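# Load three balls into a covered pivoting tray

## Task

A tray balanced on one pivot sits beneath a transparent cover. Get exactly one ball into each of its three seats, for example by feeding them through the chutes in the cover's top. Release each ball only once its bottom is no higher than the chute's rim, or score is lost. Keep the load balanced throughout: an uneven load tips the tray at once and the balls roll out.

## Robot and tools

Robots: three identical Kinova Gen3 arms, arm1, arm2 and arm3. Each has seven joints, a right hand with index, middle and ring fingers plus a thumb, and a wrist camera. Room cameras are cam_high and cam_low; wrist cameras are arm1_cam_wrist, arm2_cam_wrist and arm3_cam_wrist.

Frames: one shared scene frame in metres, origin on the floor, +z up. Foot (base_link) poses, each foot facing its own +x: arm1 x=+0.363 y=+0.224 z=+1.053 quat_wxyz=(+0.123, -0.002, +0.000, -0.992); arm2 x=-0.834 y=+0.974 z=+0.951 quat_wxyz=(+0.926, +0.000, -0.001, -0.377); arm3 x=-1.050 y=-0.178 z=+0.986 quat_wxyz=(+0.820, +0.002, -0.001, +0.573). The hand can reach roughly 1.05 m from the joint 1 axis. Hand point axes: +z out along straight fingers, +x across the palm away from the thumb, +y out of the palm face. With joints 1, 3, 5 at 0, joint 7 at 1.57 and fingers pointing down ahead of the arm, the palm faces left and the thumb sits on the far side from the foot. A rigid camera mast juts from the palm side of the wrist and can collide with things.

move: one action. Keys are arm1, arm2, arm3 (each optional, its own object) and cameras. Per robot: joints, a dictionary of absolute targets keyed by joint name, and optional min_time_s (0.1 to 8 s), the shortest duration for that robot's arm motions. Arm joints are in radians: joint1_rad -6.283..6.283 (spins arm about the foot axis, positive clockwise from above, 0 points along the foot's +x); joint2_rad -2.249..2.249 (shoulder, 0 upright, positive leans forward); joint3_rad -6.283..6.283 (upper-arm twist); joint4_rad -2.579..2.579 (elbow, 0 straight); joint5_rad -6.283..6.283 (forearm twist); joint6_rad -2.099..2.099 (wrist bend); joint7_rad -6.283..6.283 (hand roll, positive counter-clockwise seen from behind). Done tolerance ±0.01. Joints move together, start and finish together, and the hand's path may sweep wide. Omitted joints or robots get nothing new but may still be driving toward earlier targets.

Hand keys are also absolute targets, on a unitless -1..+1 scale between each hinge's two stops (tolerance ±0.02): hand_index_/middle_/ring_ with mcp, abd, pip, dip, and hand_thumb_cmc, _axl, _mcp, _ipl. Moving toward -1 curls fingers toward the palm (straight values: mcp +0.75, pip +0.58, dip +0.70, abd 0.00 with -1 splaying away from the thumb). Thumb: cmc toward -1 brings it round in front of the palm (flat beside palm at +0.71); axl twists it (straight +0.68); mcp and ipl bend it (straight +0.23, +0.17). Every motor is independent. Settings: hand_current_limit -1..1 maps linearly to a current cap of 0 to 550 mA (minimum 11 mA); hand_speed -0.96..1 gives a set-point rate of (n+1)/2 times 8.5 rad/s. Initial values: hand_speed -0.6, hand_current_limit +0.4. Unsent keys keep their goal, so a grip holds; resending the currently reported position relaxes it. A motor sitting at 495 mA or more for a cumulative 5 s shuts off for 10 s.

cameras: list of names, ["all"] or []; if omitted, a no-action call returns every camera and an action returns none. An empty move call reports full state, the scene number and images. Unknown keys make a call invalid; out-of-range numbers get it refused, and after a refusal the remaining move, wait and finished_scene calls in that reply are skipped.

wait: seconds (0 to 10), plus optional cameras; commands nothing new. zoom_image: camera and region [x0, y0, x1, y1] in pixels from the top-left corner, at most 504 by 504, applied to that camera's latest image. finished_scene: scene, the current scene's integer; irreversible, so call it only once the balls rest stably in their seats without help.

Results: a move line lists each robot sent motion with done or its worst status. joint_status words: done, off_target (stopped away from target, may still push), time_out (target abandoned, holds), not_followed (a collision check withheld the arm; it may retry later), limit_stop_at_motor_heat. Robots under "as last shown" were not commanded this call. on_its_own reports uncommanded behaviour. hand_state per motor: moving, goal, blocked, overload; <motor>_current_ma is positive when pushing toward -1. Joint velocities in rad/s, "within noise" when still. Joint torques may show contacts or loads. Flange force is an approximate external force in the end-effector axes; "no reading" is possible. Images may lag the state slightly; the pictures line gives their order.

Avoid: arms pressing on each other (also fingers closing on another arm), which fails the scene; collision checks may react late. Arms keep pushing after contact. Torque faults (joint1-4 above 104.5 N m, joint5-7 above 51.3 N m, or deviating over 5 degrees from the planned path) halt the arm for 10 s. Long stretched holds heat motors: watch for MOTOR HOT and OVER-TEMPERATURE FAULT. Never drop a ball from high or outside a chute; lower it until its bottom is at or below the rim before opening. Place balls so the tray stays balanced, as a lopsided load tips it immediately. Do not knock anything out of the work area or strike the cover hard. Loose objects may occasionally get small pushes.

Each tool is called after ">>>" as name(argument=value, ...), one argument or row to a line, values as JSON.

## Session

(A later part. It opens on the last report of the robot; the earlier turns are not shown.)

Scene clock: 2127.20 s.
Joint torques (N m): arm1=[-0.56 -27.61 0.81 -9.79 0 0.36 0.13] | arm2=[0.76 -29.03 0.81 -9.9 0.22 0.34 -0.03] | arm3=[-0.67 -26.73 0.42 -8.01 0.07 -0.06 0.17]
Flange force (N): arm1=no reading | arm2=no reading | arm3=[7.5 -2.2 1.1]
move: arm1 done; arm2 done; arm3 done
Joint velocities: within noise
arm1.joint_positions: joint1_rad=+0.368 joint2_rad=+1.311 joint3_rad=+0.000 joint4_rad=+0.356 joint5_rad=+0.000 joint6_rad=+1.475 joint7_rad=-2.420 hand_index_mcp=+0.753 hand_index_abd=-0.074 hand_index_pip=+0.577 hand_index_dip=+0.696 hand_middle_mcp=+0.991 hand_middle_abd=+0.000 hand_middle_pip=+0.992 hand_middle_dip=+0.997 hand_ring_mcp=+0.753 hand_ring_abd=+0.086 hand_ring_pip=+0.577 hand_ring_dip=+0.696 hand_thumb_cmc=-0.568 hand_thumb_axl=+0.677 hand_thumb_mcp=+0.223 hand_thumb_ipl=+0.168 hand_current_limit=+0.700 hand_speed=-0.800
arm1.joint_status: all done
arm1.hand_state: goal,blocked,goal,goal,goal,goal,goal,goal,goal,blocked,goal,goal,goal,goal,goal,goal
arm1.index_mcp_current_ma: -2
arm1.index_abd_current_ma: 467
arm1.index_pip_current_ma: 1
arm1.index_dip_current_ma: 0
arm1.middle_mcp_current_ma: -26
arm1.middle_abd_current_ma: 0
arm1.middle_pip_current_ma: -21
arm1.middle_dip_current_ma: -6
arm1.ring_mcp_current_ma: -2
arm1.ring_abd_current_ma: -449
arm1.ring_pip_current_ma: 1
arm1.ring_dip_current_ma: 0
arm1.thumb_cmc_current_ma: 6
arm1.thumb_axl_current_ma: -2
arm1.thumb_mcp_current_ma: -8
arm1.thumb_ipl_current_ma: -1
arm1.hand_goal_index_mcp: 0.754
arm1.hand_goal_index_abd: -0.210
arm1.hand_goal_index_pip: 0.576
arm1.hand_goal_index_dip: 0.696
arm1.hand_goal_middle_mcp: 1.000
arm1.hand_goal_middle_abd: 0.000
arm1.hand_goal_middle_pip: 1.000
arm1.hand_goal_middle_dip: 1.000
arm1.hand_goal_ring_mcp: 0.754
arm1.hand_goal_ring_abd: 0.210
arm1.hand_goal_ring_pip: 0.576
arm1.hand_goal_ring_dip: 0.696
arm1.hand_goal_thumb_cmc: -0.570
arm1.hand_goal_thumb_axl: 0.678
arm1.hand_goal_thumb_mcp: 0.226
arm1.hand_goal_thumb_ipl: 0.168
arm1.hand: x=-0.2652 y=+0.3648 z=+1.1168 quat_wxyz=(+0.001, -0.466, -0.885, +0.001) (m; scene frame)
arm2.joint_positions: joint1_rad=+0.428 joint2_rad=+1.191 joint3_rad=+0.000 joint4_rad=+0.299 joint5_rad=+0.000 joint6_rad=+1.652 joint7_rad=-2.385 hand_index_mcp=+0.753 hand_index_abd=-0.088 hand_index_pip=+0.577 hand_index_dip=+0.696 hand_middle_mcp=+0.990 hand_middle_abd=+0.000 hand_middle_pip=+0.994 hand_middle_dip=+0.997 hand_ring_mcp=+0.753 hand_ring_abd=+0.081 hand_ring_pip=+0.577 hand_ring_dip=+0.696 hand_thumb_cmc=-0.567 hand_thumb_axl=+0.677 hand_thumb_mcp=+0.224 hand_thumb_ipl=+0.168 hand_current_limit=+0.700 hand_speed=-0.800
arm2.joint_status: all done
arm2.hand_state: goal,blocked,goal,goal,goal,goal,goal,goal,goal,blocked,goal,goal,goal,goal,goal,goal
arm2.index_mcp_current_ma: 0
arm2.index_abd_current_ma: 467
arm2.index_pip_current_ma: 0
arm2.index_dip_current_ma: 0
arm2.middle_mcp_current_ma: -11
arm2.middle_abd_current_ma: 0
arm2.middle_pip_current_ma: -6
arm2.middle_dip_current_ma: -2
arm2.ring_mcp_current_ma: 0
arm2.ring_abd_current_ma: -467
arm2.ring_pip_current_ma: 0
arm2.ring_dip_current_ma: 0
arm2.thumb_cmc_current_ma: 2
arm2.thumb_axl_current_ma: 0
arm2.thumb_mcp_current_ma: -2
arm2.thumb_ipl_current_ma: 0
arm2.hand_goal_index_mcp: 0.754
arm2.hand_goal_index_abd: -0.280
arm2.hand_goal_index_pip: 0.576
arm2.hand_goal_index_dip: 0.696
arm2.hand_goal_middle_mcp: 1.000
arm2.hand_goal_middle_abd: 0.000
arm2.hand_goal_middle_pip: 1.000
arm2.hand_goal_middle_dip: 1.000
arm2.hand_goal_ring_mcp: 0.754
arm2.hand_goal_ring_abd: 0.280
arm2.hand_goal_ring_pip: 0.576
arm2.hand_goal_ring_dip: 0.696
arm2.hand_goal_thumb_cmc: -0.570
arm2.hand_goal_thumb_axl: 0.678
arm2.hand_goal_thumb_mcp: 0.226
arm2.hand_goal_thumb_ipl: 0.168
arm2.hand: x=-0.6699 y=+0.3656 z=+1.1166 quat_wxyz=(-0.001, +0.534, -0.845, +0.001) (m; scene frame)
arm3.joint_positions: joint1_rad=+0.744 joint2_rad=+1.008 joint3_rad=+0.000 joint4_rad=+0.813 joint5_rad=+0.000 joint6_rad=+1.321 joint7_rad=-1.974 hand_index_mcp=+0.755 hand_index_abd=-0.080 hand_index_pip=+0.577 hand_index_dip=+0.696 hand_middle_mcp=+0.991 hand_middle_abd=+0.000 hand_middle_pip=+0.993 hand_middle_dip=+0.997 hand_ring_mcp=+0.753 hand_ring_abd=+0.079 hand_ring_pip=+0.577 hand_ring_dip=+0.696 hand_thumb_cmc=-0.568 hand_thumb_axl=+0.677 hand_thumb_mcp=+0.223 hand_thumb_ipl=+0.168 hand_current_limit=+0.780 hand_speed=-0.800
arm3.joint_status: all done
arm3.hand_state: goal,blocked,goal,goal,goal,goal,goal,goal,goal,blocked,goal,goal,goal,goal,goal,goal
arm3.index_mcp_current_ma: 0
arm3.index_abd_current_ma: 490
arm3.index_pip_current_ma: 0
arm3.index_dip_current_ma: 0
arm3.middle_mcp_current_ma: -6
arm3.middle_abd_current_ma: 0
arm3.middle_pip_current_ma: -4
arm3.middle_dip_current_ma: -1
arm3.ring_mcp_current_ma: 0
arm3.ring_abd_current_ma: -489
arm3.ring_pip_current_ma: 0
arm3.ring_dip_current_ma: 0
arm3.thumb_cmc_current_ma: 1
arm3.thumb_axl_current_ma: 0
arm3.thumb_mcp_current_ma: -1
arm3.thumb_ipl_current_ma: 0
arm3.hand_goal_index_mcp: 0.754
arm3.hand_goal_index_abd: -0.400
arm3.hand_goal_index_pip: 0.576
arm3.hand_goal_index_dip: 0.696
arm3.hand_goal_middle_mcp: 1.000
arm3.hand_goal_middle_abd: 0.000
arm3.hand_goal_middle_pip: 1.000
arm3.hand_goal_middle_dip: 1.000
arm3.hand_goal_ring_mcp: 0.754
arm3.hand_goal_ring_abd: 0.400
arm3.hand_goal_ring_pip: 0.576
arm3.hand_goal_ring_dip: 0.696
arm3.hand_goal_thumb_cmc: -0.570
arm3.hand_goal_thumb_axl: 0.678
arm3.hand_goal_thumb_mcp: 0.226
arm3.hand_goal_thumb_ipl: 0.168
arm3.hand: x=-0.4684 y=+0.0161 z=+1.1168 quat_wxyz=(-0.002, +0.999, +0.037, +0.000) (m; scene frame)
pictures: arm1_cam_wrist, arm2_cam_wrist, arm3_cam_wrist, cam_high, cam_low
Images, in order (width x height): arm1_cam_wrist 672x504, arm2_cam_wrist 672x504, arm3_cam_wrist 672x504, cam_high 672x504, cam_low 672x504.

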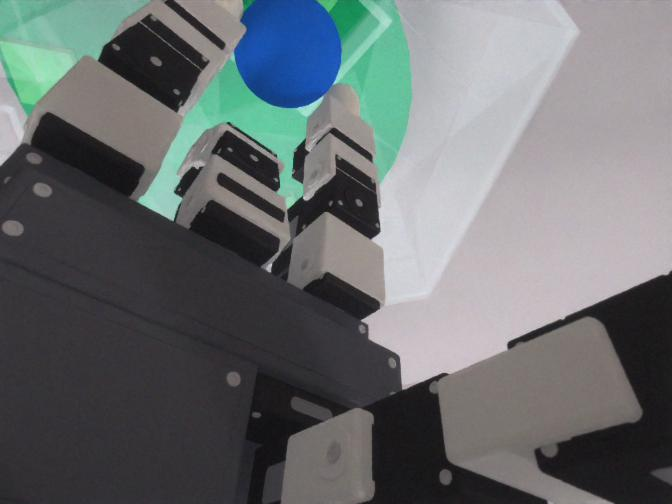

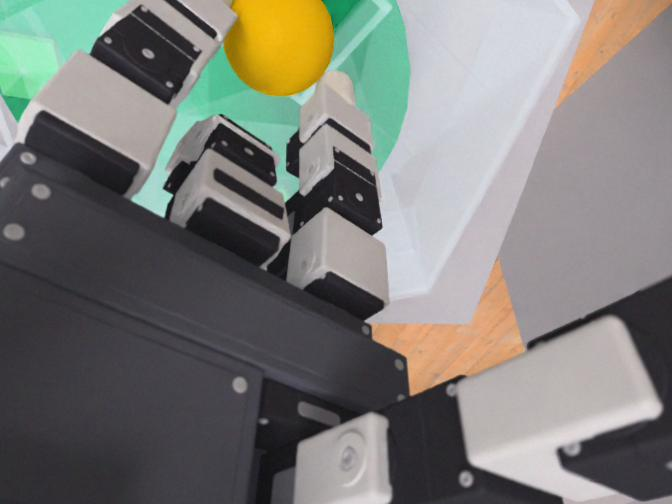

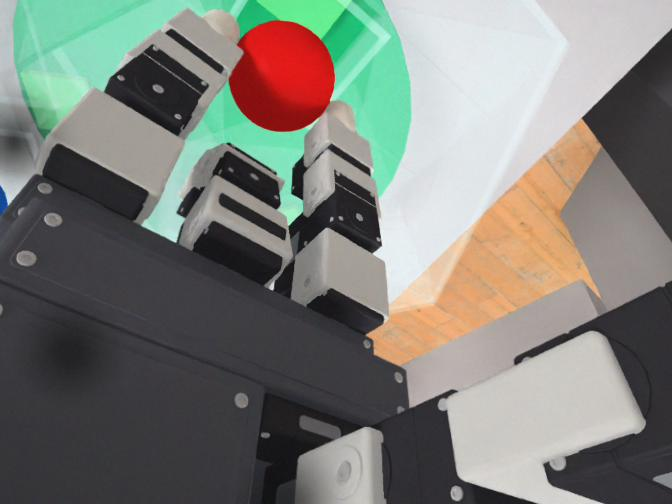

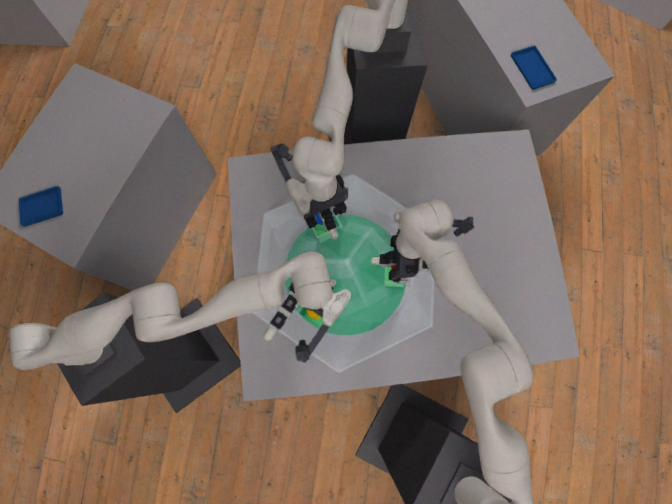

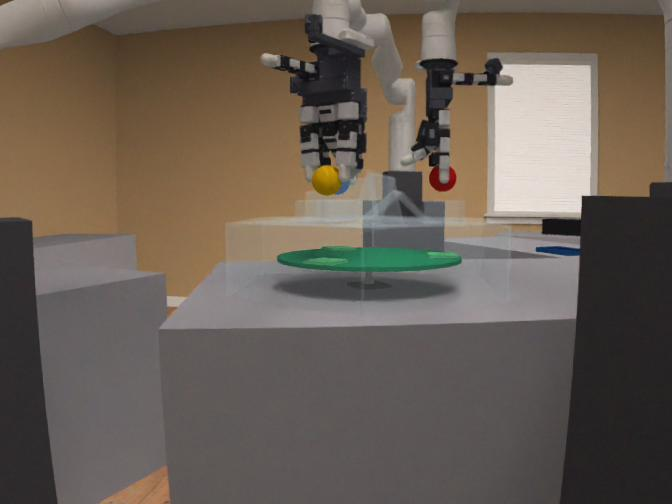

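>>> move(
  arm1={"joints":{"joint1_rad":0.3648,"joint2_rad":1.3450,"joint4_rad":0.3575,"joint6_rad":1.4391,"joint7_rad":-2.4230},"min_time_s":3},
  arm2={"joints":{"joint2_rad":1.1849,"joint4_rad":0.3928,"joint6_rad":1.5639},"min_time_s":3},
  arm3={"joints":{"joint2_rad":1.0319,"joint4_rad":0.8502,"joint6_rad":1.2595},"min_time_s":3},
  cameras=["all"],
)

>>> zoom_image(
  camera="cam_low",
  region=[280, 130, 380, 230],
)

>>> zoom_image(
  camera="cam_low",
  region=[390, 130, 490, 230],
)

>>> zoom_image(
  camera="arm3_cam_wrist",
  region=[180, 0, 420, 180],
)

>>> zoom_image(
  camera="arm1_cam_wrist",
  region=[180, 0, 420, 180],
)

>>> zoom_image(
  camera="arm2_cam_wrist",
  region=[180, 0, 420, 180],
)

Scene clock: 2220.53 s.
Joint torques (N m): arm1=[-0.56 -27.74 0.88 -9.8 0.04 0.38 0.11] | arm2=[0.7 -28.87 0.84 -9.89 0.19 0.35 -0.05] | arm3=[-0.68 -26.81 0.42 -7.87 0.01 -0.07 0.18]
Flange force (N): arm1=no reading | arm2=no reading | arm3=[7.1 -2.0 1.4]
move: arm1 done; arm2 done; arm3 done
Joint velocities: within noise
arm1.joint_positions: joint1_rad=+0.365 joint2_rad=+1.345 joint3_rad=+0.000 joint4_rad=+0.357 joint5_rad=+0.000 joint6_rad=+1.439 joint7_rad=-2.423 hand_index_mcp=+0.753 hand_index_abd=-0.074 hand_index_pip=+0.577 hand_index_dip=+0.696 hand_middle_mcp=+0.991 hand_middle_abd=+0.000 hand_middle_pip=+0.992 hand_middle_dip=+0.997 hand_ring_mcp=+0.753 hand_ring_abd=+0.086 hand_ring_pip=+0.577 hand_ring_dip=+0.696 hand_thumb_cmc=-0.568 hand_thumb_axl=+0.677 hand_thumb_mcp=+0.223 hand_thumb_ipl=+0.168 hand_current_limit=+0.700 hand_speed=-0.800
arm1.joint_status: all done
arm1.hand_state: goal,blocked,goal,goal,goal,goal,goal,goal,goal,blocked,goal,goal,goal,goal,goal,goal
arm1.index_mcp_current_ma: -2
arm1.index_abd_current_ma: 467
arm1.index_pip_current_ma: 1
arm1.index_dip_current_ma: 0
arm1.middle_mcp_current_ma: -26
arm1.middle_abd_current_ma: 0
arm1.middle_pip_current_ma: -21
arm1.middle_dip_current_ma: -6
arm1.ring_mcp_current_ma: -2
arm1.ring_abd_current_ma: -449
arm1.ring_pip_current_ma: 1
arm1.ring_dip_current_ma: 0
arm1.thumb_cmc_current_ma: 6
arm1.thumb_axl_current_ma: -2
arm1.thumb_mcp_current_ma: -8
arm1.thumb_ipl_current_ma: -1
arm1.hand_goal_index_mcp: 0.754
arm1.hand_goal_index_abd: -0.210
arm1.hand_goal_index_pip: 0.576
arm1.hand_goal_index_dip: 0.696
arm1.hand_goal_middle_mcp: 1.000
arm1.hand_goal_middle_abd: 0.000
arm1.hand_goal_middle_pip: 1.000
arm1.hand_goal_middle_dip: 1.000
arm1.hand_goal_ring_mcp: 0.754
arm1.hand_goal_ring_abd: 0.210
arm1.hand_goal_ring_pip: 0.576
arm1.hand_goal_ring_dip: 0.696
arm1.hand_goal_thumb_cmc: -0.570
arm1.hand_goal_thumb_axl: 0.678
arm1.hand_goal_thumb_mcp: 0.226
arm1.hand_goal_thumb_ipl: 0.168
arm1.hand: x=-0.2678 y=+0.3630 z=+1.0917 quat_wxyz=(+0.001, -0.466, -0.885, +0.001) (m; scene frame)
arm2.joint_positions: joint1_rad=+0.428 joint2_rad=+1.185 joint3_rad=+0.000 joint4_rad=+0.393 joint5_rad=+0.000 joint6_rad=+1.564 joint7_rad=-2.385 hand_index_mcp=+0.753 hand_index_abd=-0.088 hand_index_pip=+0.577 hand_index_dip=+0.696 hand_middle_mcp=+0.990 hand_middle_abd=+0.000 hand_middle_pip=+0.994 hand_middle_dip=+0.997 hand_ring_mcp=+0.753 hand_ring_abd=+0.081 hand_ring_pip=+0.577 hand_ring_dip=+0.696 hand_thumb_cmc=-0.567 hand_thumb_axl=+0.677 hand_thumb_mcp=+0.224 hand_thumb_ipl=+0.168 hand_current_limit=+0.700 hand_speed=-0.800
arm2.joint_status: all done
arm2.hand_state: goal,blocked,goal,goal,goal,goal,goal,goal,goal,blocked,goal,goal,goal,goal,goal,goal
arm2.index_mcp_current_ma: 0
arm2.index_abd_current_ma: 467
arm2.index_pip_current_ma: 0
arm2.index_dip_current_ma: 0
arm2.middle_mcp_current_ma: -11
arm2.middle_abd_current_ma: 0
arm2.middle_pip_current_ma: -6
arm2.middle_dip_current_ma: -2
arm2.ring_mcp_current_ma: 0
arm2.ring_abd_current_ma: -467
arm2.ring_pip_current_ma: 0
arm2.ring_dip_current_ma: 0
arm2.thumb_cmc_current_ma: 2
arm2.thumb_axl_current_ma: 0
arm2.thumb_mcp_current_ma: -2
arm2.thumb_ipl_current_ma: 0
arm2.hand_goal_index_mcp: 0.754
arm2.hand_goal_index_abd: -0.280
arm2.hand_goal_index_pip: 0.576
arm2.hand_goal_index_dip: 0.696
arm2.hand_goal_middle_mcp: 1.000
arm2.hand_goal_middle_abd: 0.000
arm2.hand_goal_middle_pip: 1.000
arm2.hand_goal_middle_dip: 1.000
arm2.hand_goal_ring_mcp: 0.754
arm2.hand_goal_ring_abd: 0.280
arm2.hand_goal_ring_pip: 0.576
arm2.hand_goal_ring_dip: 0.696
arm2.hand_goal_thumb_cmc: -0.570
arm2.hand_goal_thumb_axl: 0.678
arm2.hand_goal_thumb_mcp: 0.226
arm2.hand_goal_thumb_ipl: 0.168
arm2.hand: x=-0.6699 y=+0.3656 z=+1.0916 quat_wxyz=(-0.001, +0.534, -0.845, +0.001) (m; scene frame)
arm3.joint_positions: joint1_rad=+0.744 joint2_rad=+1.032 joint3_rad=+0.000 joint4_rad=+0.850 joint5_rad=+0.000 joint6_rad=+1.260 joint7_rad=-1.974 hand_index_mcp=+0.755 hand_index_abd=-0.080 hand_index_pip=+0.577 hand_index_dip=+0.696 hand_middle_mcp=+0.991 hand_middle_abd=+0.000 hand_middle_pip=+0.993 hand_middle_dip=+0.997 hand_ring_mcp=+0.753 hand_ring_abd=+0.079 hand_ring_pip=+0.577 hand_ring_dip=+0.696 hand_thumb_cmc=-0.568 hand_thumb_axl=+0.677 hand_thumb_mcp=+0.223 hand_thumb_ipl=+0.168 hand_current_limit=+0.780 hand_speed=-0.800
arm3.joint_status: all done
arm3.hand_state: goal,blocked,goal,goal,goal,goal,goal,goal,goal,blocked,goal,goal,goal,goal,goal,goal
arm3.index_mcp_current_ma: 0
arm3.index_abd_current_ma: 489
arm3.index_pip_current_ma: 0
arm3.index_dip_current_ma: 0
arm3.middle_mcp_current_ma: -6
arm3.middle_abd_current_ma: 0
arm3.middle_pip_current_ma: -4
arm3.middle_dip_current_ma: -1
arm3.ring_mcp_current_ma: 0
arm3.ring_abd_current_ma: -489
arm3.ring_pip_current_ma: 0
arm3.ring_dip_current_ma: 0
arm3.thumb_cmc_current_ma: 1
arm3.thumb_axl_current_ma: 0
arm3.thumb_mcp_current_ma: -1
arm3.thumb_ipl_current_ma: 0
arm3.hand_goal_index_mcp: 0.754
arm3.hand_goal_index_abd: -0.400
arm3.hand_goal_index_pip: 0.576
arm3.hand_goal_index_dip: 0.696
arm3.hand_goal_middle_mcp: 1.000
arm3.hand_goal_middle_abd: 0.000
arm3.hand_goal_middle_pip: 1.000
arm3.hand_goal_middle_dip: 1.000
arm3.hand_goal_ring_mcp: 0.754
arm3.hand_goal_ring_abd: 0.400
arm3.hand_goal_ring_pip: 0.576
arm3.hand_goal_ring_dip: 0.696
arm3.hand_goal_thumb_cmc: -0.570
arm3.hand_goal_thumb_axl: 0.678
arm3.hand_goal_thumb_mcp: 0.226
arm3.hand_goal_thumb_ipl: 0.168
arm3.hand: x=-0.4684 y=+0.0162 z=+1.0897 quat_wxyz=(-0.002, +0.999, +0.037, +0.000) (m; scene frame)
pictures: arm1_cam_wrist, arm2_cam_wrist, arm3_cam_wrist, cam_high, cam_low
Images, in order (width x height): arm1_cam_wrist 672x504, arm2_cam_wrist 672x504, arm3_cam_wrist 672x504, cam_high 672x504, cam_low 672x504.

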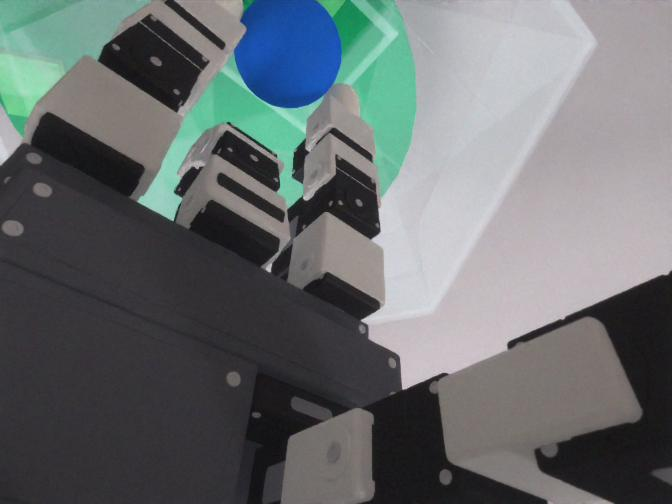

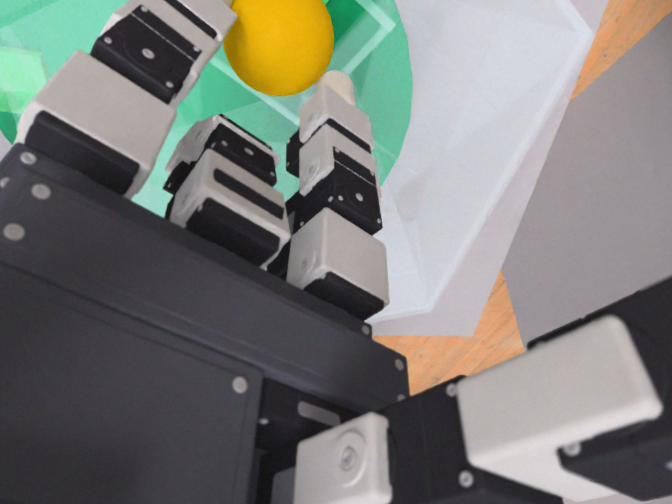

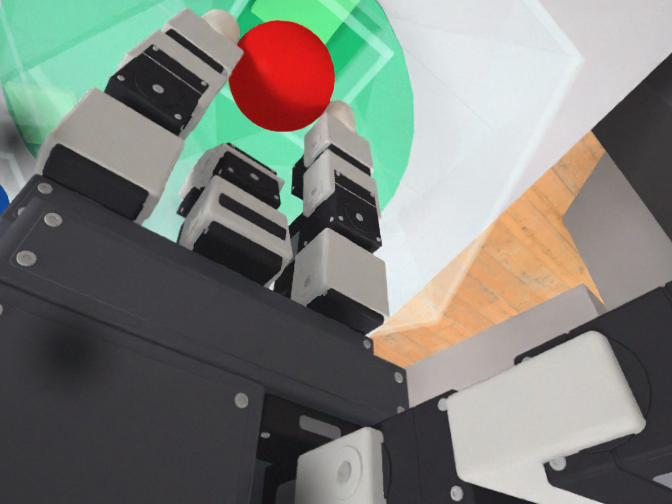

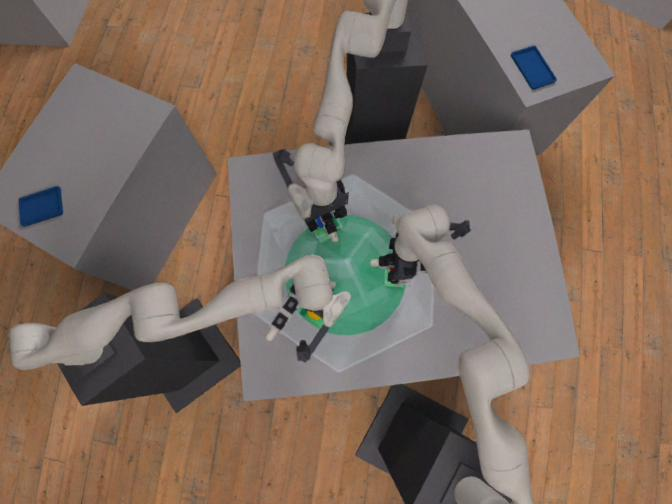

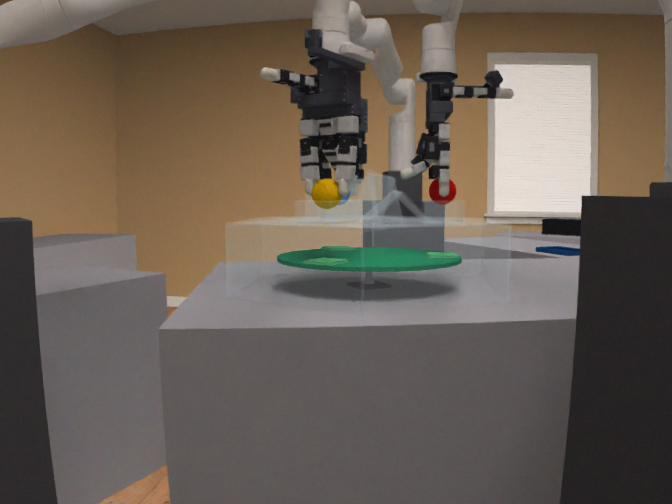

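Scaled by 5.040 from the camera's 672x504 image, which has a finer 960x720 frame.

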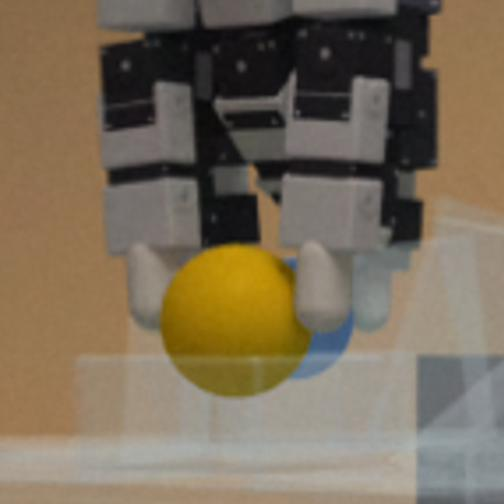

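Scaled by 5.040 from the camera's 672x504 image, which has a finer 960x720 frame.

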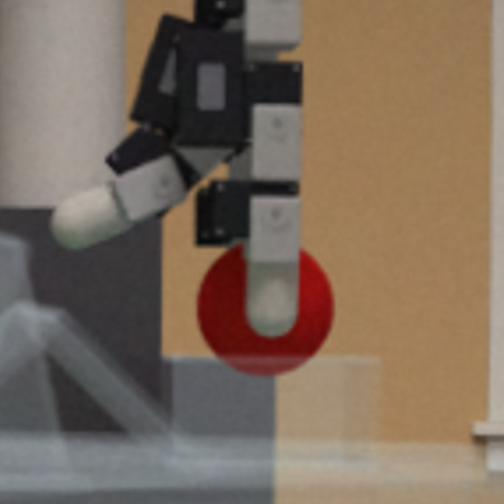

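Scaled by 2.100 from the camera's 672x504 image, which has a finer 960x720 frame.

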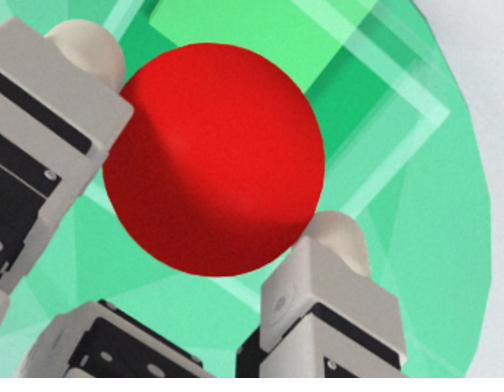

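Scaled by 2.100 from the camera's 672x504 image, which has a finer 960x720 frame.

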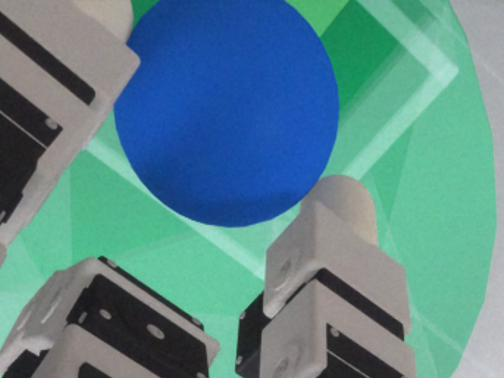

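Scaled by 2.100 from the camera's 672x504 image, which has a finer 960x720 frame.

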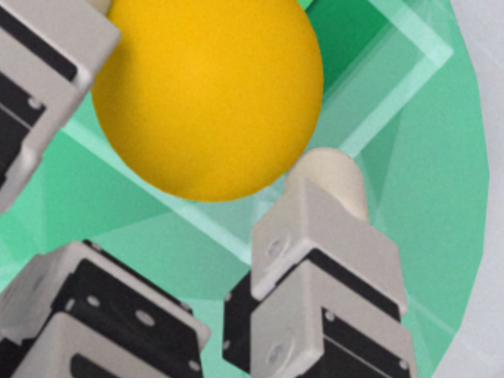

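>>> move(
  arm1={"joints":{"hand_speed":-0.18}},
  arm2={"joints":{"hand_speed":0.22}},
  arm3={"joints":{"hand_speed":1.0}},
)

>>> move(
  arm1={"joints":{"hand_index_abd":0.06,"hand_ring_abd":-0.06}},
  arm2={"joints":{"hand_index_abd":0.06,"hand_ring_abd":-0.06}},
  arm3={"joints":{"hand_index_abd":0.06,"hand_ring_abd":-0.06}},
  cameras=["all"],
)

>>> zoom_image(
  camera="cam_low",
  region=[260, 150, 500, 310],
)

Scene clock: 2269.33 s.
Joint torques (N m): arm1=[-0.58 -27.73 0.85 -9.78 0.01 0.36 0.14] | arm2=[0.77 -28.89 0.8 -9.86 0.24 0.39 -0.02] | arm3=[-0.69 -26.83 0.43 -7.87 0.04 -0.04 0.18]
Flange force (N): arm1=no reading | arm2=no reading | arm3=[7.1 -2.0 1.5]
move: arm1 done; arm2 done; arm3 done
Joint velocities: within noise
arm1.joint_positions: joint1_rad=+0.365 joint2_rad=+1.345 joint3_rad=+0.000 joint4_rad=+0.357 joint5_rad=+0.000 joint6_rad=+1.439 joint7_rad=-2.423 hand_index_mcp=+0.753 hand_index_abd=-0.074 hand_index_pip=+0.577 hand_index_dip=+0.696 hand_middle_mcp=+0.991 hand_middle_abd=+0.000 hand_middle_pip=+0.992 hand_middle_dip=+0.997 hand_ring_mcp=+0.753 hand_ring_abd=+0.086 hand_ring_pip=+0.577 hand_ring_dip=+0.696 hand_thumb_cmc=-0.568 hand_thumb_axl=+0.677 hand_thumb_mcp=+0.223 hand_thumb_ipl=+0.168 hand_current_limit=+0.700 hand_speed=-0.180
arm1.joint_status: all done
arm1.hand_state: goal,blocked,goal,goal,goal,goal,goal,goal,goal,blocked,goal,goal,goal,goal,goal,goal
arm1.index_mcp_current_ma: -2
arm1.index_abd_current_ma: 467
arm1.index_pip_current_ma: 1
arm1.index_dip_current_ma: 0
arm1.middle_mcp_current_ma: -26
arm1.middle_abd_current_ma: 0
arm1.middle_pip_current_ma: -21
arm1.middle_dip_current_ma: -6
arm1.ring_mcp_current_ma: -2
arm1.ring_abd_current_ma: -449
arm1.ring_pip_current_ma: 1
arm1.ring_dip_current_ma: 0
arm1.thumb_cmc_current_ma: 6
arm1.thumb_axl_current_ma: -2
arm1.thumb_mcp_current_ma: -8
arm1.thumb_ipl_current_ma: -1
arm1.hand_goal_index_mcp: 0.754
arm1.hand_goal_index_abd: -0.210
arm1.hand_goal_index_pip: 0.576
arm1.hand_goal_index_dip: 0.696
arm1.hand_goal_middle_mcp: 1.000
arm1.hand_goal_middle_abd: 0.000
arm1.hand_goal_middle_pip: 1.000
arm1.hand_goal_middle_dip: 1.000
arm1.hand_goal_ring_mcp: 0.754
arm1.hand_goal_ring_abd: 0.210
arm1.hand_goal_ring_pip: 0.576
arm1.hand_goal_ring_dip: 0.696
arm1.hand_goal_thumb_cmc: -0.570
arm1.hand_goal_thumb_axl: 0.678
arm1.hand_goal_thumb_mcp: 0.226
arm1.hand_goal_thumb_ipl: 0.168
arm1.hand: x=-0.2678 y=+0.3630 z=+1.0917 quat_wxyz=(+0.001, -0.466, -0.885, +0.001) (m; scene frame)
arm2.joint_positions: joint1_rad=+0.428 joint2_rad=+1.185 joint3_rad=+0.000 joint4_rad=+0.393 joint5_rad=+0.000 joint6_rad=+1.564 joint7_rad=-2.385 hand_index_mcp=+0.753 hand_index_abd=-0.088 hand_index_pip=+0.577 hand_index_dip=+0.696 hand_middle_mcp=+0.990 hand_middle_abd=+0.000 hand_middle_pip=+0.994 hand_middle_dip=+0.997 hand_ring_mcp=+0.753 hand_ring_abd=+0.081 hand_ring_pip=+0.577 hand_ring_dip=+0.696 hand_thumb_cmc=-0.567 hand_thumb_axl=+0.677 hand_thumb_mcp=+0.224 hand_thumb_ipl=+0.168 hand_current_limit=+0.700 hand_speed=+0.220
arm2.joint_status: all done
arm2.hand_state: goal,blocked,goal,goal,goal,goal,goal,goal,goal,blocked,goal,goal,goal,goal,goal,goal
arm2.index_mcp_current_ma: 0
arm2.index_abd_current_ma: 468
arm2.index_pip_current_ma: 0
arm2.index_dip_current_ma: 0
arm2.middle_mcp_current_ma: -11
arm2.middle_abd_current_ma: 0
arm2.middle_pip_current_ma: -6
arm2.middle_dip_current_ma: -2
arm2.ring_mcp_current_ma: 0
arm2.ring_abd_current_ma: -467
arm2.ring_pip_current_ma: 0
arm2.ring_dip_current_ma: 0
arm2.thumb_cmc_current_ma: 2
arm2.thumb_axl_current_ma: 0
arm2.thumb_mcp_current_ma: -2
arm2.thumb_ipl_current_ma: 0
arm2.hand_goal_index_mcp: 0.754
arm2.hand_goal_index_abd: -0.280
arm2.hand_goal_index_pip: 0.576
arm2.hand_goal_index_dip: 0.696
arm2.hand_goal_middle_mcp: 1.000
arm2.hand_goal_middle_abd: 0.000
arm2.hand_goal_middle_pip: 1.000
arm2.hand_goal_middle_dip: 1.000
arm2.hand_goal_ring_mcp: 0.754
arm2.hand_goal_ring_abd: 0.280
arm2.hand_goal_ring_pip: 0.576
arm2.hand_goal_ring_dip: 0.696
arm2.hand_goal_thumb_cmc: -0.570
arm2.hand_goal_thumb_axl: 0.678
arm2.hand_goal_thumb_mcp: 0.226
arm2.hand_goal_thumb_ipl: 0.168
arm2.hand: x=-0.6699 y=+0.3656 z=+1.0916 quat_wxyz=(-0.001, +0.534, -0.845, +0.001) (m; scene frame)
arm3.joint_positions: joint1_rad=+0.744 joint2_rad=+1.032 joint3_rad=+0.000 joint4_rad=+0.850 joint5_rad=+0.000 joint6_rad=+1.259 joint7_rad=-1.974 hand_index_mcp=+0.755 hand_index_abd=-0.080 hand_index_pip=+0.577 hand_index_dip=+0.696 hand_middle_mcp=+0.991 hand_middle_abd=+0.000 hand_middle_pip=+0.993 hand_middle_dip=+0.997 hand_ring_mcp=+0.753 hand_ring_abd=+0.079 hand_ring_pip=+0.577 hand_ring_dip=+0.696 hand_thumb_cmc=-0.568 hand_thumb_axl=+0.677 hand_thumb_mcp=+0.223 hand_thumb_ipl=+0.168 hand_current_limit=+0.780 hand_speed=+1.000
arm3.joint_status: all done
arm3.hand_state: goal,blocked,goal,goal,goal,goal,goal,goal,goal,blocked,goal,goal,goal,goal,goal,goal
arm3.index_mcp_current_ma: 0
arm3.index_abd_current_ma: 490
arm3.index_pip_current_ma: 0
arm3.index_dip_current_ma: 0
arm3.middle_mcp_current_ma: -6
arm3.middle_abd_current_ma: 0
arm3.middle_pip_current_ma: -4
arm3.middle_dip_current_ma: -1
arm3.ring_mcp_current_ma: 0
arm3.ring_abd_current_ma: -489
arm3.ring_pip_current_ma: 0
arm3.ring_dip_current_ma: 0
arm3.thumb_cmc_current_ma: 1
arm3.thumb_axl_current_ma: 0
arm3.thumb_mcp_current_ma: -1
arm3.thumb_ipl_current_ma: 0
arm3.hand_goal_index_mcp: 0.754
arm3.hand_goal_index_abd: -0.400
arm3.hand_goal_index_pip: 0.576
arm3.hand_goal_index_dip: 0.696
arm3.hand_goal_middle_mcp: 1.000
arm3.hand_goal_middle_abd: 0.000
arm3.hand_goal_middle_pip: 1.000
arm3.hand_goal_middle_dip: 1.000
arm3.hand_goal_ring_mcp: 0.754
arm3.hand_goal_ring_abd: 0.400
arm3.hand_goal_ring_pip: 0.576
arm3.hand_goal_ring_dip: 0.696
arm3.hand_goal_thumb_cmc: -0.570
arm3.hand_goal_thumb_axl: 0.678
arm3.hand_goal_thumb_mcp: 0.226
arm3.hand_goal_thumb_ipl: 0.168
arm3.hand: x=-0.4684 y=+0.0163 z=+1.0897 quat_wxyz=(-0.002, +0.999, +0.037, +0.000) (m; scene frame)
pictures: none

Scene clock: 2269.87 s.
Joint torques (N m): arm1=[-0.56 -26.5 0.82 -9.28 0.01 0.36 0.14] | arm2=[0.78 -27.67 0.82 -9.4 0.22 0.32 -0.04] | arm3=[-0.68 -25.74 0.41 -7.44 0.02 -0.07 0.18]
Flange force (N): arm1=no reading | arm2=no reading | arm3=[6.8 -1.9 -0.1]
move: arm1 done; arm2 done; arm3 done
Joint velocities: within noise
arm1.joint_positions: joint1_rad=+0.365 joint2_rad=+1.345 joint3_rad=+0.000 joint4_rad=+0.357 joint5_rad=+0.000 joint6_rad=+1.439 joint7_rad=-2.423 hand_index_mcp=+0.753 hand_index_abd=+0.057 hand_index_pip=+0.577 hand_index_dip=+0.696 hand_middle_mcp=+0.991 hand_middle_abd=+0.000 hand_middle_pip=+0.992 hand_middle_dip=+0.997 hand_ring_mcp=+0.753 hand_ring_abd=-0.058 hand_ring_pip=+0.577 hand_ring_dip=+0.696 hand_thumb_cmc=-0.568 hand_thumb_axl=+0.677 hand_thumb_mcp=+0.223 hand_thumb_ipl=+0.168 hand_current_limit=+0.700 hand_speed=-0.180
arm1.joint_status: all done
arm1.hand_state: goal,goal,goal,goal,goal,goal,goal,goal,goal,goal,goal,goal,goal,goal,goal,goal
arm1.index_mcp_current_ma: -2
arm1.index_abd_current_ma: -5
arm1.index_pip_current_ma: 1
arm1.index_dip_current_ma: 0
arm1.middle_mcp_current_ma: -26
arm1.middle_abd_current_ma: 0
arm1.middle_pip_current_ma: -21
arm1.middle_dip_current_ma: -6
arm1.ring_mcp_current_ma: -2
arm1.ring_abd_current_ma: 4
arm1.ring_pip_current_ma: 1
arm1.ring_dip_current_ma: 0
arm1.thumb_cmc_current_ma: 6
arm1.thumb_axl_current_ma: -2
arm1.thumb_mcp_current_ma: -8
arm1.thumb_ipl_current_ma: -1
arm1.hand_goal_index_mcp: 0.754
arm1.hand_goal_index_abd: 0.060
arm1.hand_goal_index_pip: 0.576
arm1.hand_goal_index_dip: 0.696
arm1.hand_goal_middle_mcp: 1.000
arm1.hand_goal_middle_abd: 0.000
arm1.hand_goal_middle_pip: 1.000
arm1.hand_goal_middle_dip: 1.000
arm1.hand_goal_ring_mcp: 0.754
arm1.hand_goal_ring_abd: -0.060
arm1.hand_goal_ring_pip: 0.576
arm1.hand_goal_ring_dip: 0.696
arm1.hand_goal_thumb_cmc: -0.570
arm1.hand_goal_thumb_axl: 0.678
arm1.hand_goal_thumb_mcp: 0.226
arm1.hand_goal_thumb_ipl: 0.168
arm1.hand: x=-0.2678 y=+0.3630 z=+1.0917 quat_wxyz=(+0.001, -0.466, -0.885, +0.001) (m; scene frame)
arm2.joint_positions: joint1_rad=+0.428 joint2_rad=+1.185 joint3_rad=+0.000 joint4_rad=+0.393 joint5_rad=+0.000 joint6_rad=+1.564 joint7_rad=-2.385 hand_index_mcp=+0.753 hand_index_abd=+0.059 hand_index_pip=+0.577 hand_index_dip=+0.696 hand_middle_mcp=+0.990 hand_middle_abd=+0.000 hand_middle_pip=+0.994 hand_middle_dip=+0.997 hand_ring_mcp=+0.753 hand_ring_abd=-0.059 hand_ring_pip=+0.577 hand_ring_dip=+0.696 hand_thumb_cmc=-0.567 hand_thumb_axl=+0.677 hand_thumb_mcp=+0.224 hand_thumb_ipl=+0.168 hand_current_limit=+0.700 hand_speed=+0.220
arm2.joint_status: all done
arm2.hand_state: goal,goal,goal,goal,goal,goal,goal,goal,goal,goal,goal,goal,goal,goal,goal,goal
arm2.index_mcp_current_ma: 0
arm2.index_abd_current_ma: 0
arm2.index_pip_current_ma: 0
arm2.index_dip_current_ma: 0
arm2.middle_mcp_current_ma: -11
arm2.middle_abd_current_ma: 0
arm2.middle_pip_current_ma: -6
arm2.middle_dip_current_ma: -2
arm2.ring_mcp_current_ma: 0
arm2.ring_abd_current_ma: 0
arm2.ring_pip_current_ma: 0
arm2.ring_dip_current_ma: 0
arm2.thumb_cmc_current_ma: 2
arm2.thumb_axl_current_ma: 0
arm2.thumb_mcp_current_ma: -2
arm2.thumb_ipl_current_ma: 0
arm2.hand_goal_index_mcp: 0.754
arm2.hand_goal_index_abd: 0.060
arm2.hand_goal_index_pip: 0.576
arm2.hand_goal_index_dip: 0.696
arm2.hand_goal_middle_mcp: 1.000
arm2.hand_goal_middle_abd: 0.000
arm2.hand_goal_middle_pip: 1.000
arm2.hand_goal_middle_dip: 1.000
arm2.hand_goal_ring_mcp: 0.754
arm2.hand_goal_ring_abd: -0.060
arm2.hand_goal_ring_pip: 0.576
arm2.hand_goal_ring_dip: 0.696
arm2.hand_goal_thumb_cmc: -0.570
arm2.hand_goal_thumb_axl: 0.678
arm2.hand_goal_thumb_mcp: 0.226
arm2.hand_goal_thumb_ipl: 0.168
arm2.hand: x=-0.6699 y=+0.3655 z=+1.0917 quat_wxyz=(-0.001, +0.534, -0.845, +0.001) (m; scene frame)
arm3.joint_positions: joint1_rad=+0.744 joint2_rad=+1.032 joint3_rad=+0.000 joint4_rad=+0.850 joint5_rad=+0.000 joint6_rad=+1.259 joint7_rad=-1.974 hand_index_mcp=+0.755 hand_index_abd=+0.063 hand_index_pip=+0.577 hand_index_dip=+0.696 hand_middle_mcp=+0.991 hand_middle_abd=+0.000 hand_middle_pip=+0.993 hand_middle_dip=+0.997 hand_ring_mcp=+0.753 hand_ring_abd=-0.063 hand_ring_pip=+0.577 hand_ring_dip=+0.696 hand_thumb_cmc=-0.568 hand_thumb_axl=+0.677 hand_thumb_mcp=+0.223 hand_thumb_ipl=+0.168 hand_current_limit=+0.780 hand_speed=+1.000
arm3.joint_status: all done
arm3.hand_state: goal,goal,goal,goal,goal,goal,goal,goal,goal,goal,goal,goal,goal,goal,goal,goal
arm3.index_mcp_current_ma: 0
arm3.index_abd_current_ma: 1
arm3.index_pip_current_ma: 0
arm3.index_dip_current_ma: 0
arm3.middle_mcp_current_ma: -6
arm3.middle_abd_current_ma: 0
arm3.middle_pip_current_ma: -4
arm3.middle_dip_current_ma: -1
arm3.ring_mcp_current_ma: 0
arm3.ring_abd_current_ma: -1
arm3.ring_pip_current_ma: 0
arm3.ring_dip_current_ma: 0
arm3.thumb_cmc_current_ma: 1
arm3.thumb_axl_current_ma: 0
arm3.thumb_mcp_current_ma: -1
arm3.thumb_ipl_current_ma: 0
arm3.hand_goal_index_mcp: 0.754
arm3.hand_goal_index_abd: 0.060
arm3.hand_goal_index_pip: 0.576
arm3.hand_goal_index_dip: 0.696
arm3.hand_goal_middle_mcp: 1.000
arm3.hand_goal_middle_abd: 0.000
arm3.hand_goal_middle_pip: 1.000
arm3.hand_goal_middle_dip: 1.000
arm3.hand_goal_ring_mcp: 0.754
arm3.hand_goal_ring_abd: -0.060
arm3.hand_goal_ring_pip: 0.576
arm3.hand_goal_ring_dip: 0.696
arm3.hand_goal_thumb_cmc: -0.570
arm3.hand_goal_thumb_axl: 0.678
arm3.hand_goal_thumb_mcp: 0.226
arm3.hand_goal_thumb_ipl: 0.168
arm3.hand: x=-0.4684 y=+0.0163 z=+1.0897 quat_wxyz=(-0.002, +0.999, +0.037, +0.000) (m; scene frame)
pictures: arm1_cam_wrist, arm2_cam_wrist, arm3_cam_wrist, cam_high, cam_low
Images, in order (width x height): arm1_cam_wrist 672x504, arm2_cam_wrist 672x504, arm3_cam_wrist 672x504, cam_high 672x504, cam_low 672x504.

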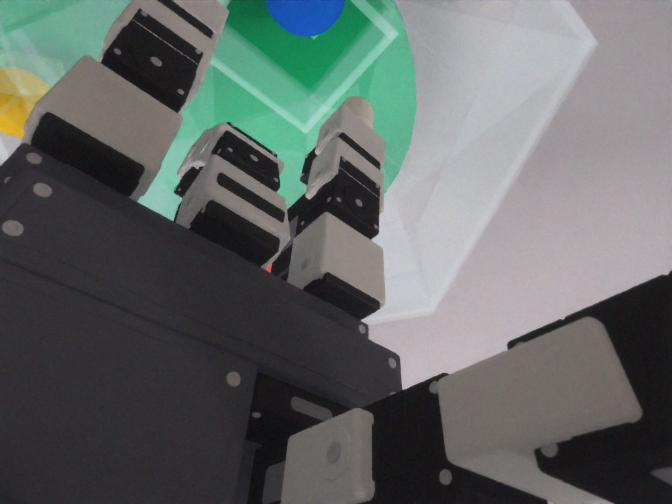

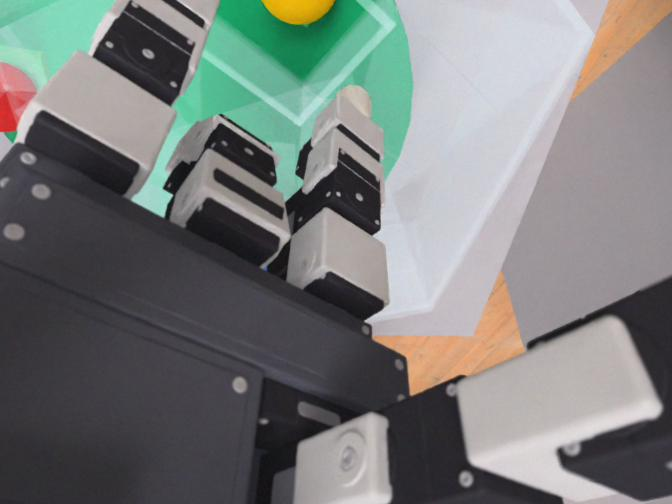

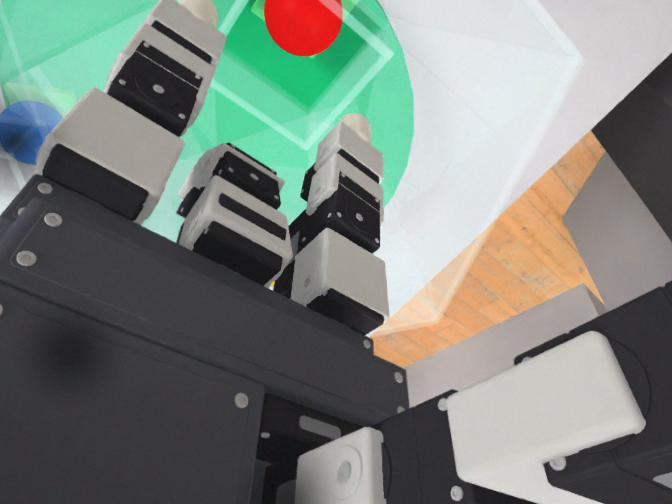

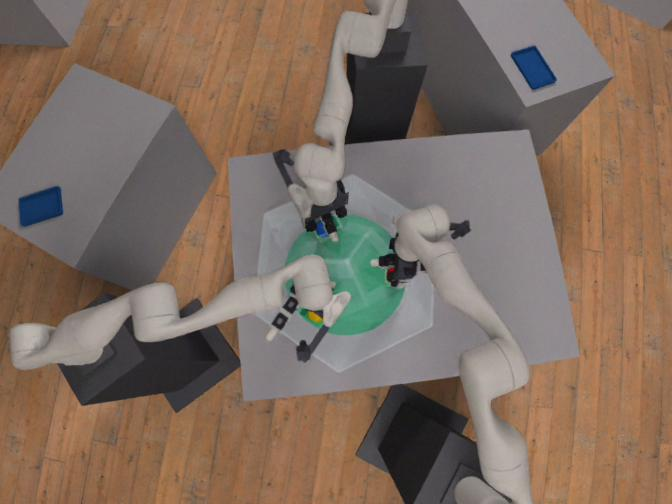

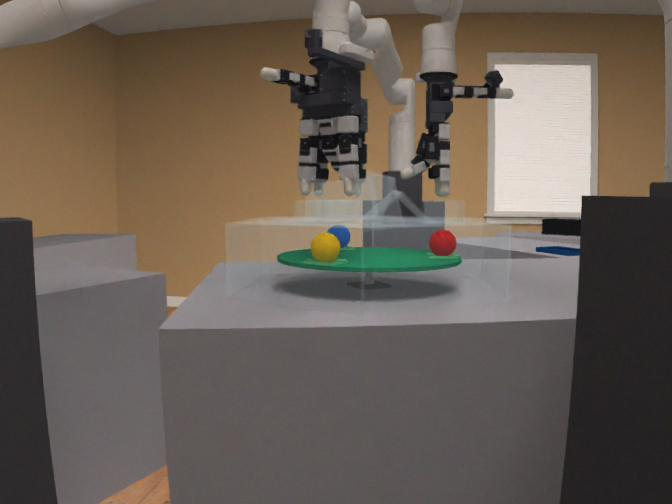

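Scaled by 2.100 from the camera's 672x504 image, which has a finer 960x720 frame.

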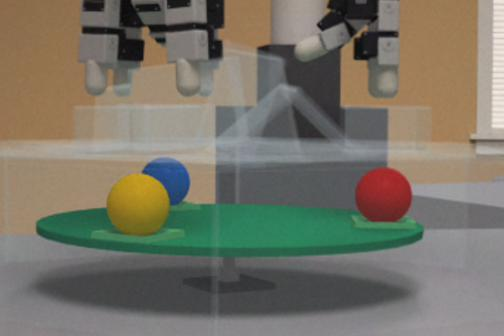

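>>> move(
  arm1={"joints":{"joint2_rad":1.2423,"joint4_rad":0.3316,"joint6_rad":1.5677},"min_time_s":2},
  arm2={"joints":{"joint2_rad":1.1377,"joint4_rad":0.3763,"joint6_rad":1.6276},"min_time_s":2},
  arm3={"joints":{"joint2_rad":0.9357,"joint4_rad":0.7841,"joint6_rad":1.4218},"min_time_s":2},
  cameras=["cam_low"],
)

>>> finished_scene(
  scene=1,
)

Scene clock: 2281.70 s.
Joint torques (N m): arm1=[-0.62 -26.08 0.81 -9.36 0 0.32 0.14] | arm2=[0.76 -27.31 0.82 -9.37 0.22 0.38 -0.02] | arm3=[-0.71 -24.94 0.4 -7.7 0.04 -0.09 0.17]
Flange force (N): arm1=no reading | arm2=no reading | arm3=[7.4 -2.1 -1.4]
move: arm1 done; arm2 done; arm3 done
Joint velocities: within noise
arm1.joint_positions: joint1_rad=+0.365 joint2_rad=+1.242 joint3_rad=+0.000 joint4_rad=+0.332 joint5_rad=+0.000 joint6_rad=+1.568 joint7_rad=-2.423 hand_index_mcp=+0.753 hand_index_abd=+0.057 hand_index_pip=+0.577 hand_index_dip=+0.696 hand_middle_mcp=+0.991 hand_middle_abd=+0.000 hand_middle_pip=+0.992 hand_middle_dip=+0.997 hand_ring_mcp=+0.753 hand_ring_abd=-0.058 hand_ring_pip=+0.577 hand_ring_dip=+0.696 hand_thumb_cmc=-0.568 hand_thumb_axl=+0.677 hand_thumb_mcp=+0.223 hand_thumb_ipl=+0.168 hand_current_limit=+0.700 hand_speed=-0.180
arm1.joint_status: all done
arm1.hand_state: goal,goal,goal,goal,goal,goal,goal,goal,goal,goal,goal,goal,goal,goal,goal,goal
arm1.index_mcp_current_ma: -2
arm1.index_abd_current_ma: -5
arm1.index_pip_current_ma: 1
arm1.index_dip_current_ma: 0
arm1.middle_mcp_current_ma: -26
arm1.middle_abd_current_ma: 0
arm1.middle_pip_current_ma: -21
arm1.middle_dip_current_ma: -6
arm1.ring_mcp_current_ma: -2
arm1.ring_abd_current_ma: 4
arm1.ring_pip_current_ma: 1
arm1.ring_dip_current_ma: 0
arm1.thumb_cmc_current_ma: 6
arm1.thumb_axl_current_ma: -2
arm1.thumb_mcp_current_ma: -8
arm1.thumb_ipl_current_ma: -1
arm1.hand_goal_index_mcp: 0.754
arm1.hand_goal_index_abd: 0.060
arm1.hand_goal_index_pip: 0.576
arm1.hand_goal_index_dip: 0.696
arm1.hand_goal_middle_mcp: 1.000
arm1.hand_goal_middle_abd: 0.000
arm1.hand_goal_middle_pip: 1.000
arm1.hand_goal_middle_dip: 1.000
arm1.hand_goal_ring_mcp: 0.754
arm1.hand_goal_ring_abd: -0.060
arm1.hand_goal_ring_pip: 0.576
arm1.hand_goal_ring_dip: 0.696
arm1.hand_goal_thumb_cmc: -0.570
arm1.hand_goal_thumb_axl: 0.678
arm1.hand_goal_thumb_mcp: 0.226
arm1.hand_goal_thumb_ipl: 0.168
arm1.hand: x=-0.2585 y=+0.3620 z=+1.1734 quat_wxyz=(+0.001, -0.466, -0.885, +0.001) (m; scene frame)
arm2.joint_positions: joint1_rad=+0.428 joint2_rad=+1.138 joint3_rad=+0.000 joint4_rad=+0.376 joint5_rad=+0.000 joint6_rad=+1.628 joint7_rad=-2.385 hand_index_mcp=+0.753 hand_index_abd=+0.059 hand_index_pip=+0.577 hand_index_dip=+0.696 hand_middle_mcp=+0.990 hand_middle_abd=+0.000 hand_middle_pip=+0.994 hand_middle_dip=+0.997 hand_ring_mcp=+0.753 hand_ring_abd=-0.059 hand_ring_pip=+0.577 hand_ring_dip=+0.696 hand_thumb_cmc=-0.567 hand_thumb_axl=+0.677 hand_thumb_mcp=+0.224 hand_thumb_ipl=+0.168 hand_current_limit=+0.700 hand_speed=+0.220
arm2.joint_status: all done
arm2.hand_state: goal,goal,goal,goal,goal,goal,goal,goal,goal,goal,goal,goal,goal,goal,goal,goal
arm2.index_mcp_current_ma: 0
arm2.index_abd_current_ma: 0
arm2.index_pip_current_ma: 0
arm2.index_dip_current_ma: 0
arm2.middle_mcp_current_ma: -11
arm2.middle_abd_current_ma: 0
arm2.middle_pip_current_ma: -6
arm2.middle_dip_current_ma: -2
arm2.ring_mcp_current_ma: 0
arm2.ring_abd_current_ma: 0
arm2.ring_pip_current_ma: 0
arm2.ring_dip_current_ma: 0
arm2.thumb_cmc_current_ma: 2
arm2.thumb_axl_current_ma: 0
arm2.thumb_mcp_current_ma: -2
arm2.thumb_ipl_current_ma: 0
arm2.hand_goal_index_mcp: 0.754
arm2.hand_goal_index_abd: 0.060
arm2.hand_goal_index_pip: 0.576
arm2.hand_goal_index_dip: 0.696
arm2.hand_goal_middle_mcp: 1.000
arm2.hand_goal_middle_abd: 0.000
arm2.hand_goal_middle_pip: 1.000
arm2.hand_goal_middle_dip: 1.000
arm2.hand_goal_ring_mcp: 0.754
arm2.hand_goal_ring_abd: -0.060
arm2.hand_goal_ring_pip: 0.576
arm2.hand_goal_ring_dip: 0.696
arm2.hand_goal_thumb_cmc: -0.570
arm2.hand_goal_thumb_axl: 0.678
arm2.hand_goal_thumb_mcp: 0.226
arm2.hand_goal_thumb_ipl: 0.168
arm2.hand: x=-0.6730 y=+0.3734 z=+1.1299 quat_wxyz=(-0.001, +0.534, -0.845, +0.001) (m; scene frame)
arm3.joint_positions: joint1_rad=+0.744 joint2_rad=+0.936 joint3_rad=+0.000 joint4_rad=+0.784 joint5_rad=+0.000 joint6_rad=+1.422 joint7_rad=-1.974 hand_index_mcp=+0.755 hand_index_abd=+0.063 hand_index_pip=+0.577 hand_index_dip=+0.696 hand_middle_mcp=+0.991 hand_middle_abd=+0.000 hand_middle_pip=+0.993 hand_middle_dip=+0.997 hand_ring_mcp=+0.753 hand_ring_abd=-0.063 hand_ring_pip=+0.577 hand_ring_dip=+0.696 hand_thumb_cmc=-0.568 hand_thumb_axl=+0.677 hand_thumb_mcp=+0.223 hand_thumb_ipl=+0.168 hand_current_limit=+0.780 hand_speed=+1.000
arm3.joint_status: all done
arm3.hand_state: goal,goal,goal,goal,goal,goal,goal,goal,goal,goal,goal,goal,goal,goal,goal,goal
arm3.index_mcp_current_ma: 0
arm3.index_abd_current_ma: 1
arm3.index_pip_current_ma: 0
arm3.index_dip_current_ma: 0
arm3.middle_mcp_current_ma: -6
arm3.middle_abd_current_ma: 0
arm3.middle_pip_current_ma: -4
arm3.middle_dip_current_ma: -1
arm3.ring_mcp_current_ma: 0
arm3.ring_abd_current_ma: -1
arm3.ring_pip_current_ma: 0
arm3.ring_dip_current_ma: 0
arm3.thumb_cmc_current_ma: 1
arm3.thumb_axl_current_ma: 0
arm3.thumb_mcp_current_ma: -1
arm3.thumb_ipl_current_ma: 0
arm3.hand_goal_index_mcp: 0.754
arm3.hand_goal_index_abd: 0.060
arm3.hand_goal_index_pip: 0.576
arm3.hand_goal_index_dip: 0.696
arm3.hand_goal_middle_mcp: 1.000
arm3.hand_goal_middle_abd: 0.000
arm3.hand_goal_middle_pip: 1.000
arm3.hand_goal_middle_dip: 1.000
arm3.hand_goal_ring_mcp: 0.754
arm3.hand_goal_ring_abd: -0.060
arm3.hand_goal_ring_pip: 0.576
arm3.hand_goal_ring_dip: 0.696
arm3.hand_goal_thumb_cmc: -0.570
arm3.hand_goal_thumb_axl: 0.678
arm3.hand_goal_thumb_mcp: 0.226
arm3.hand_goal_thumb_ipl: 0.168
arm3.hand: x=-0.4780 y=+0.0109 z=+1.1729 quat_wxyz=(-0.002, +0.999, +0.037, +0.000) (m; scene frame)
pictures: cam_low
Images, in order (width x height): cam_low 672x504.

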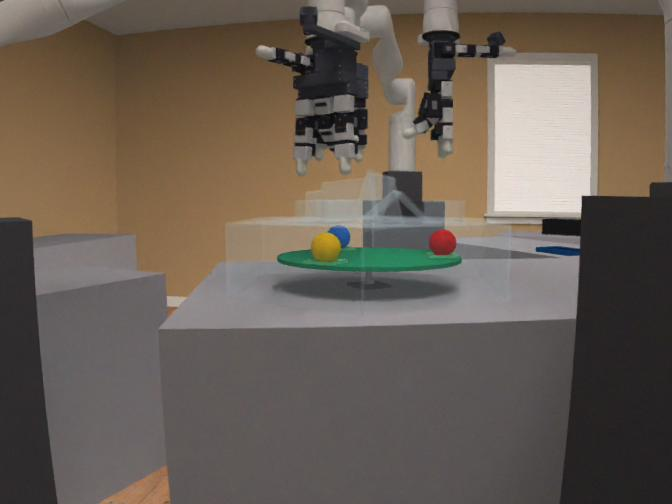

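The scene is finished: the task was done.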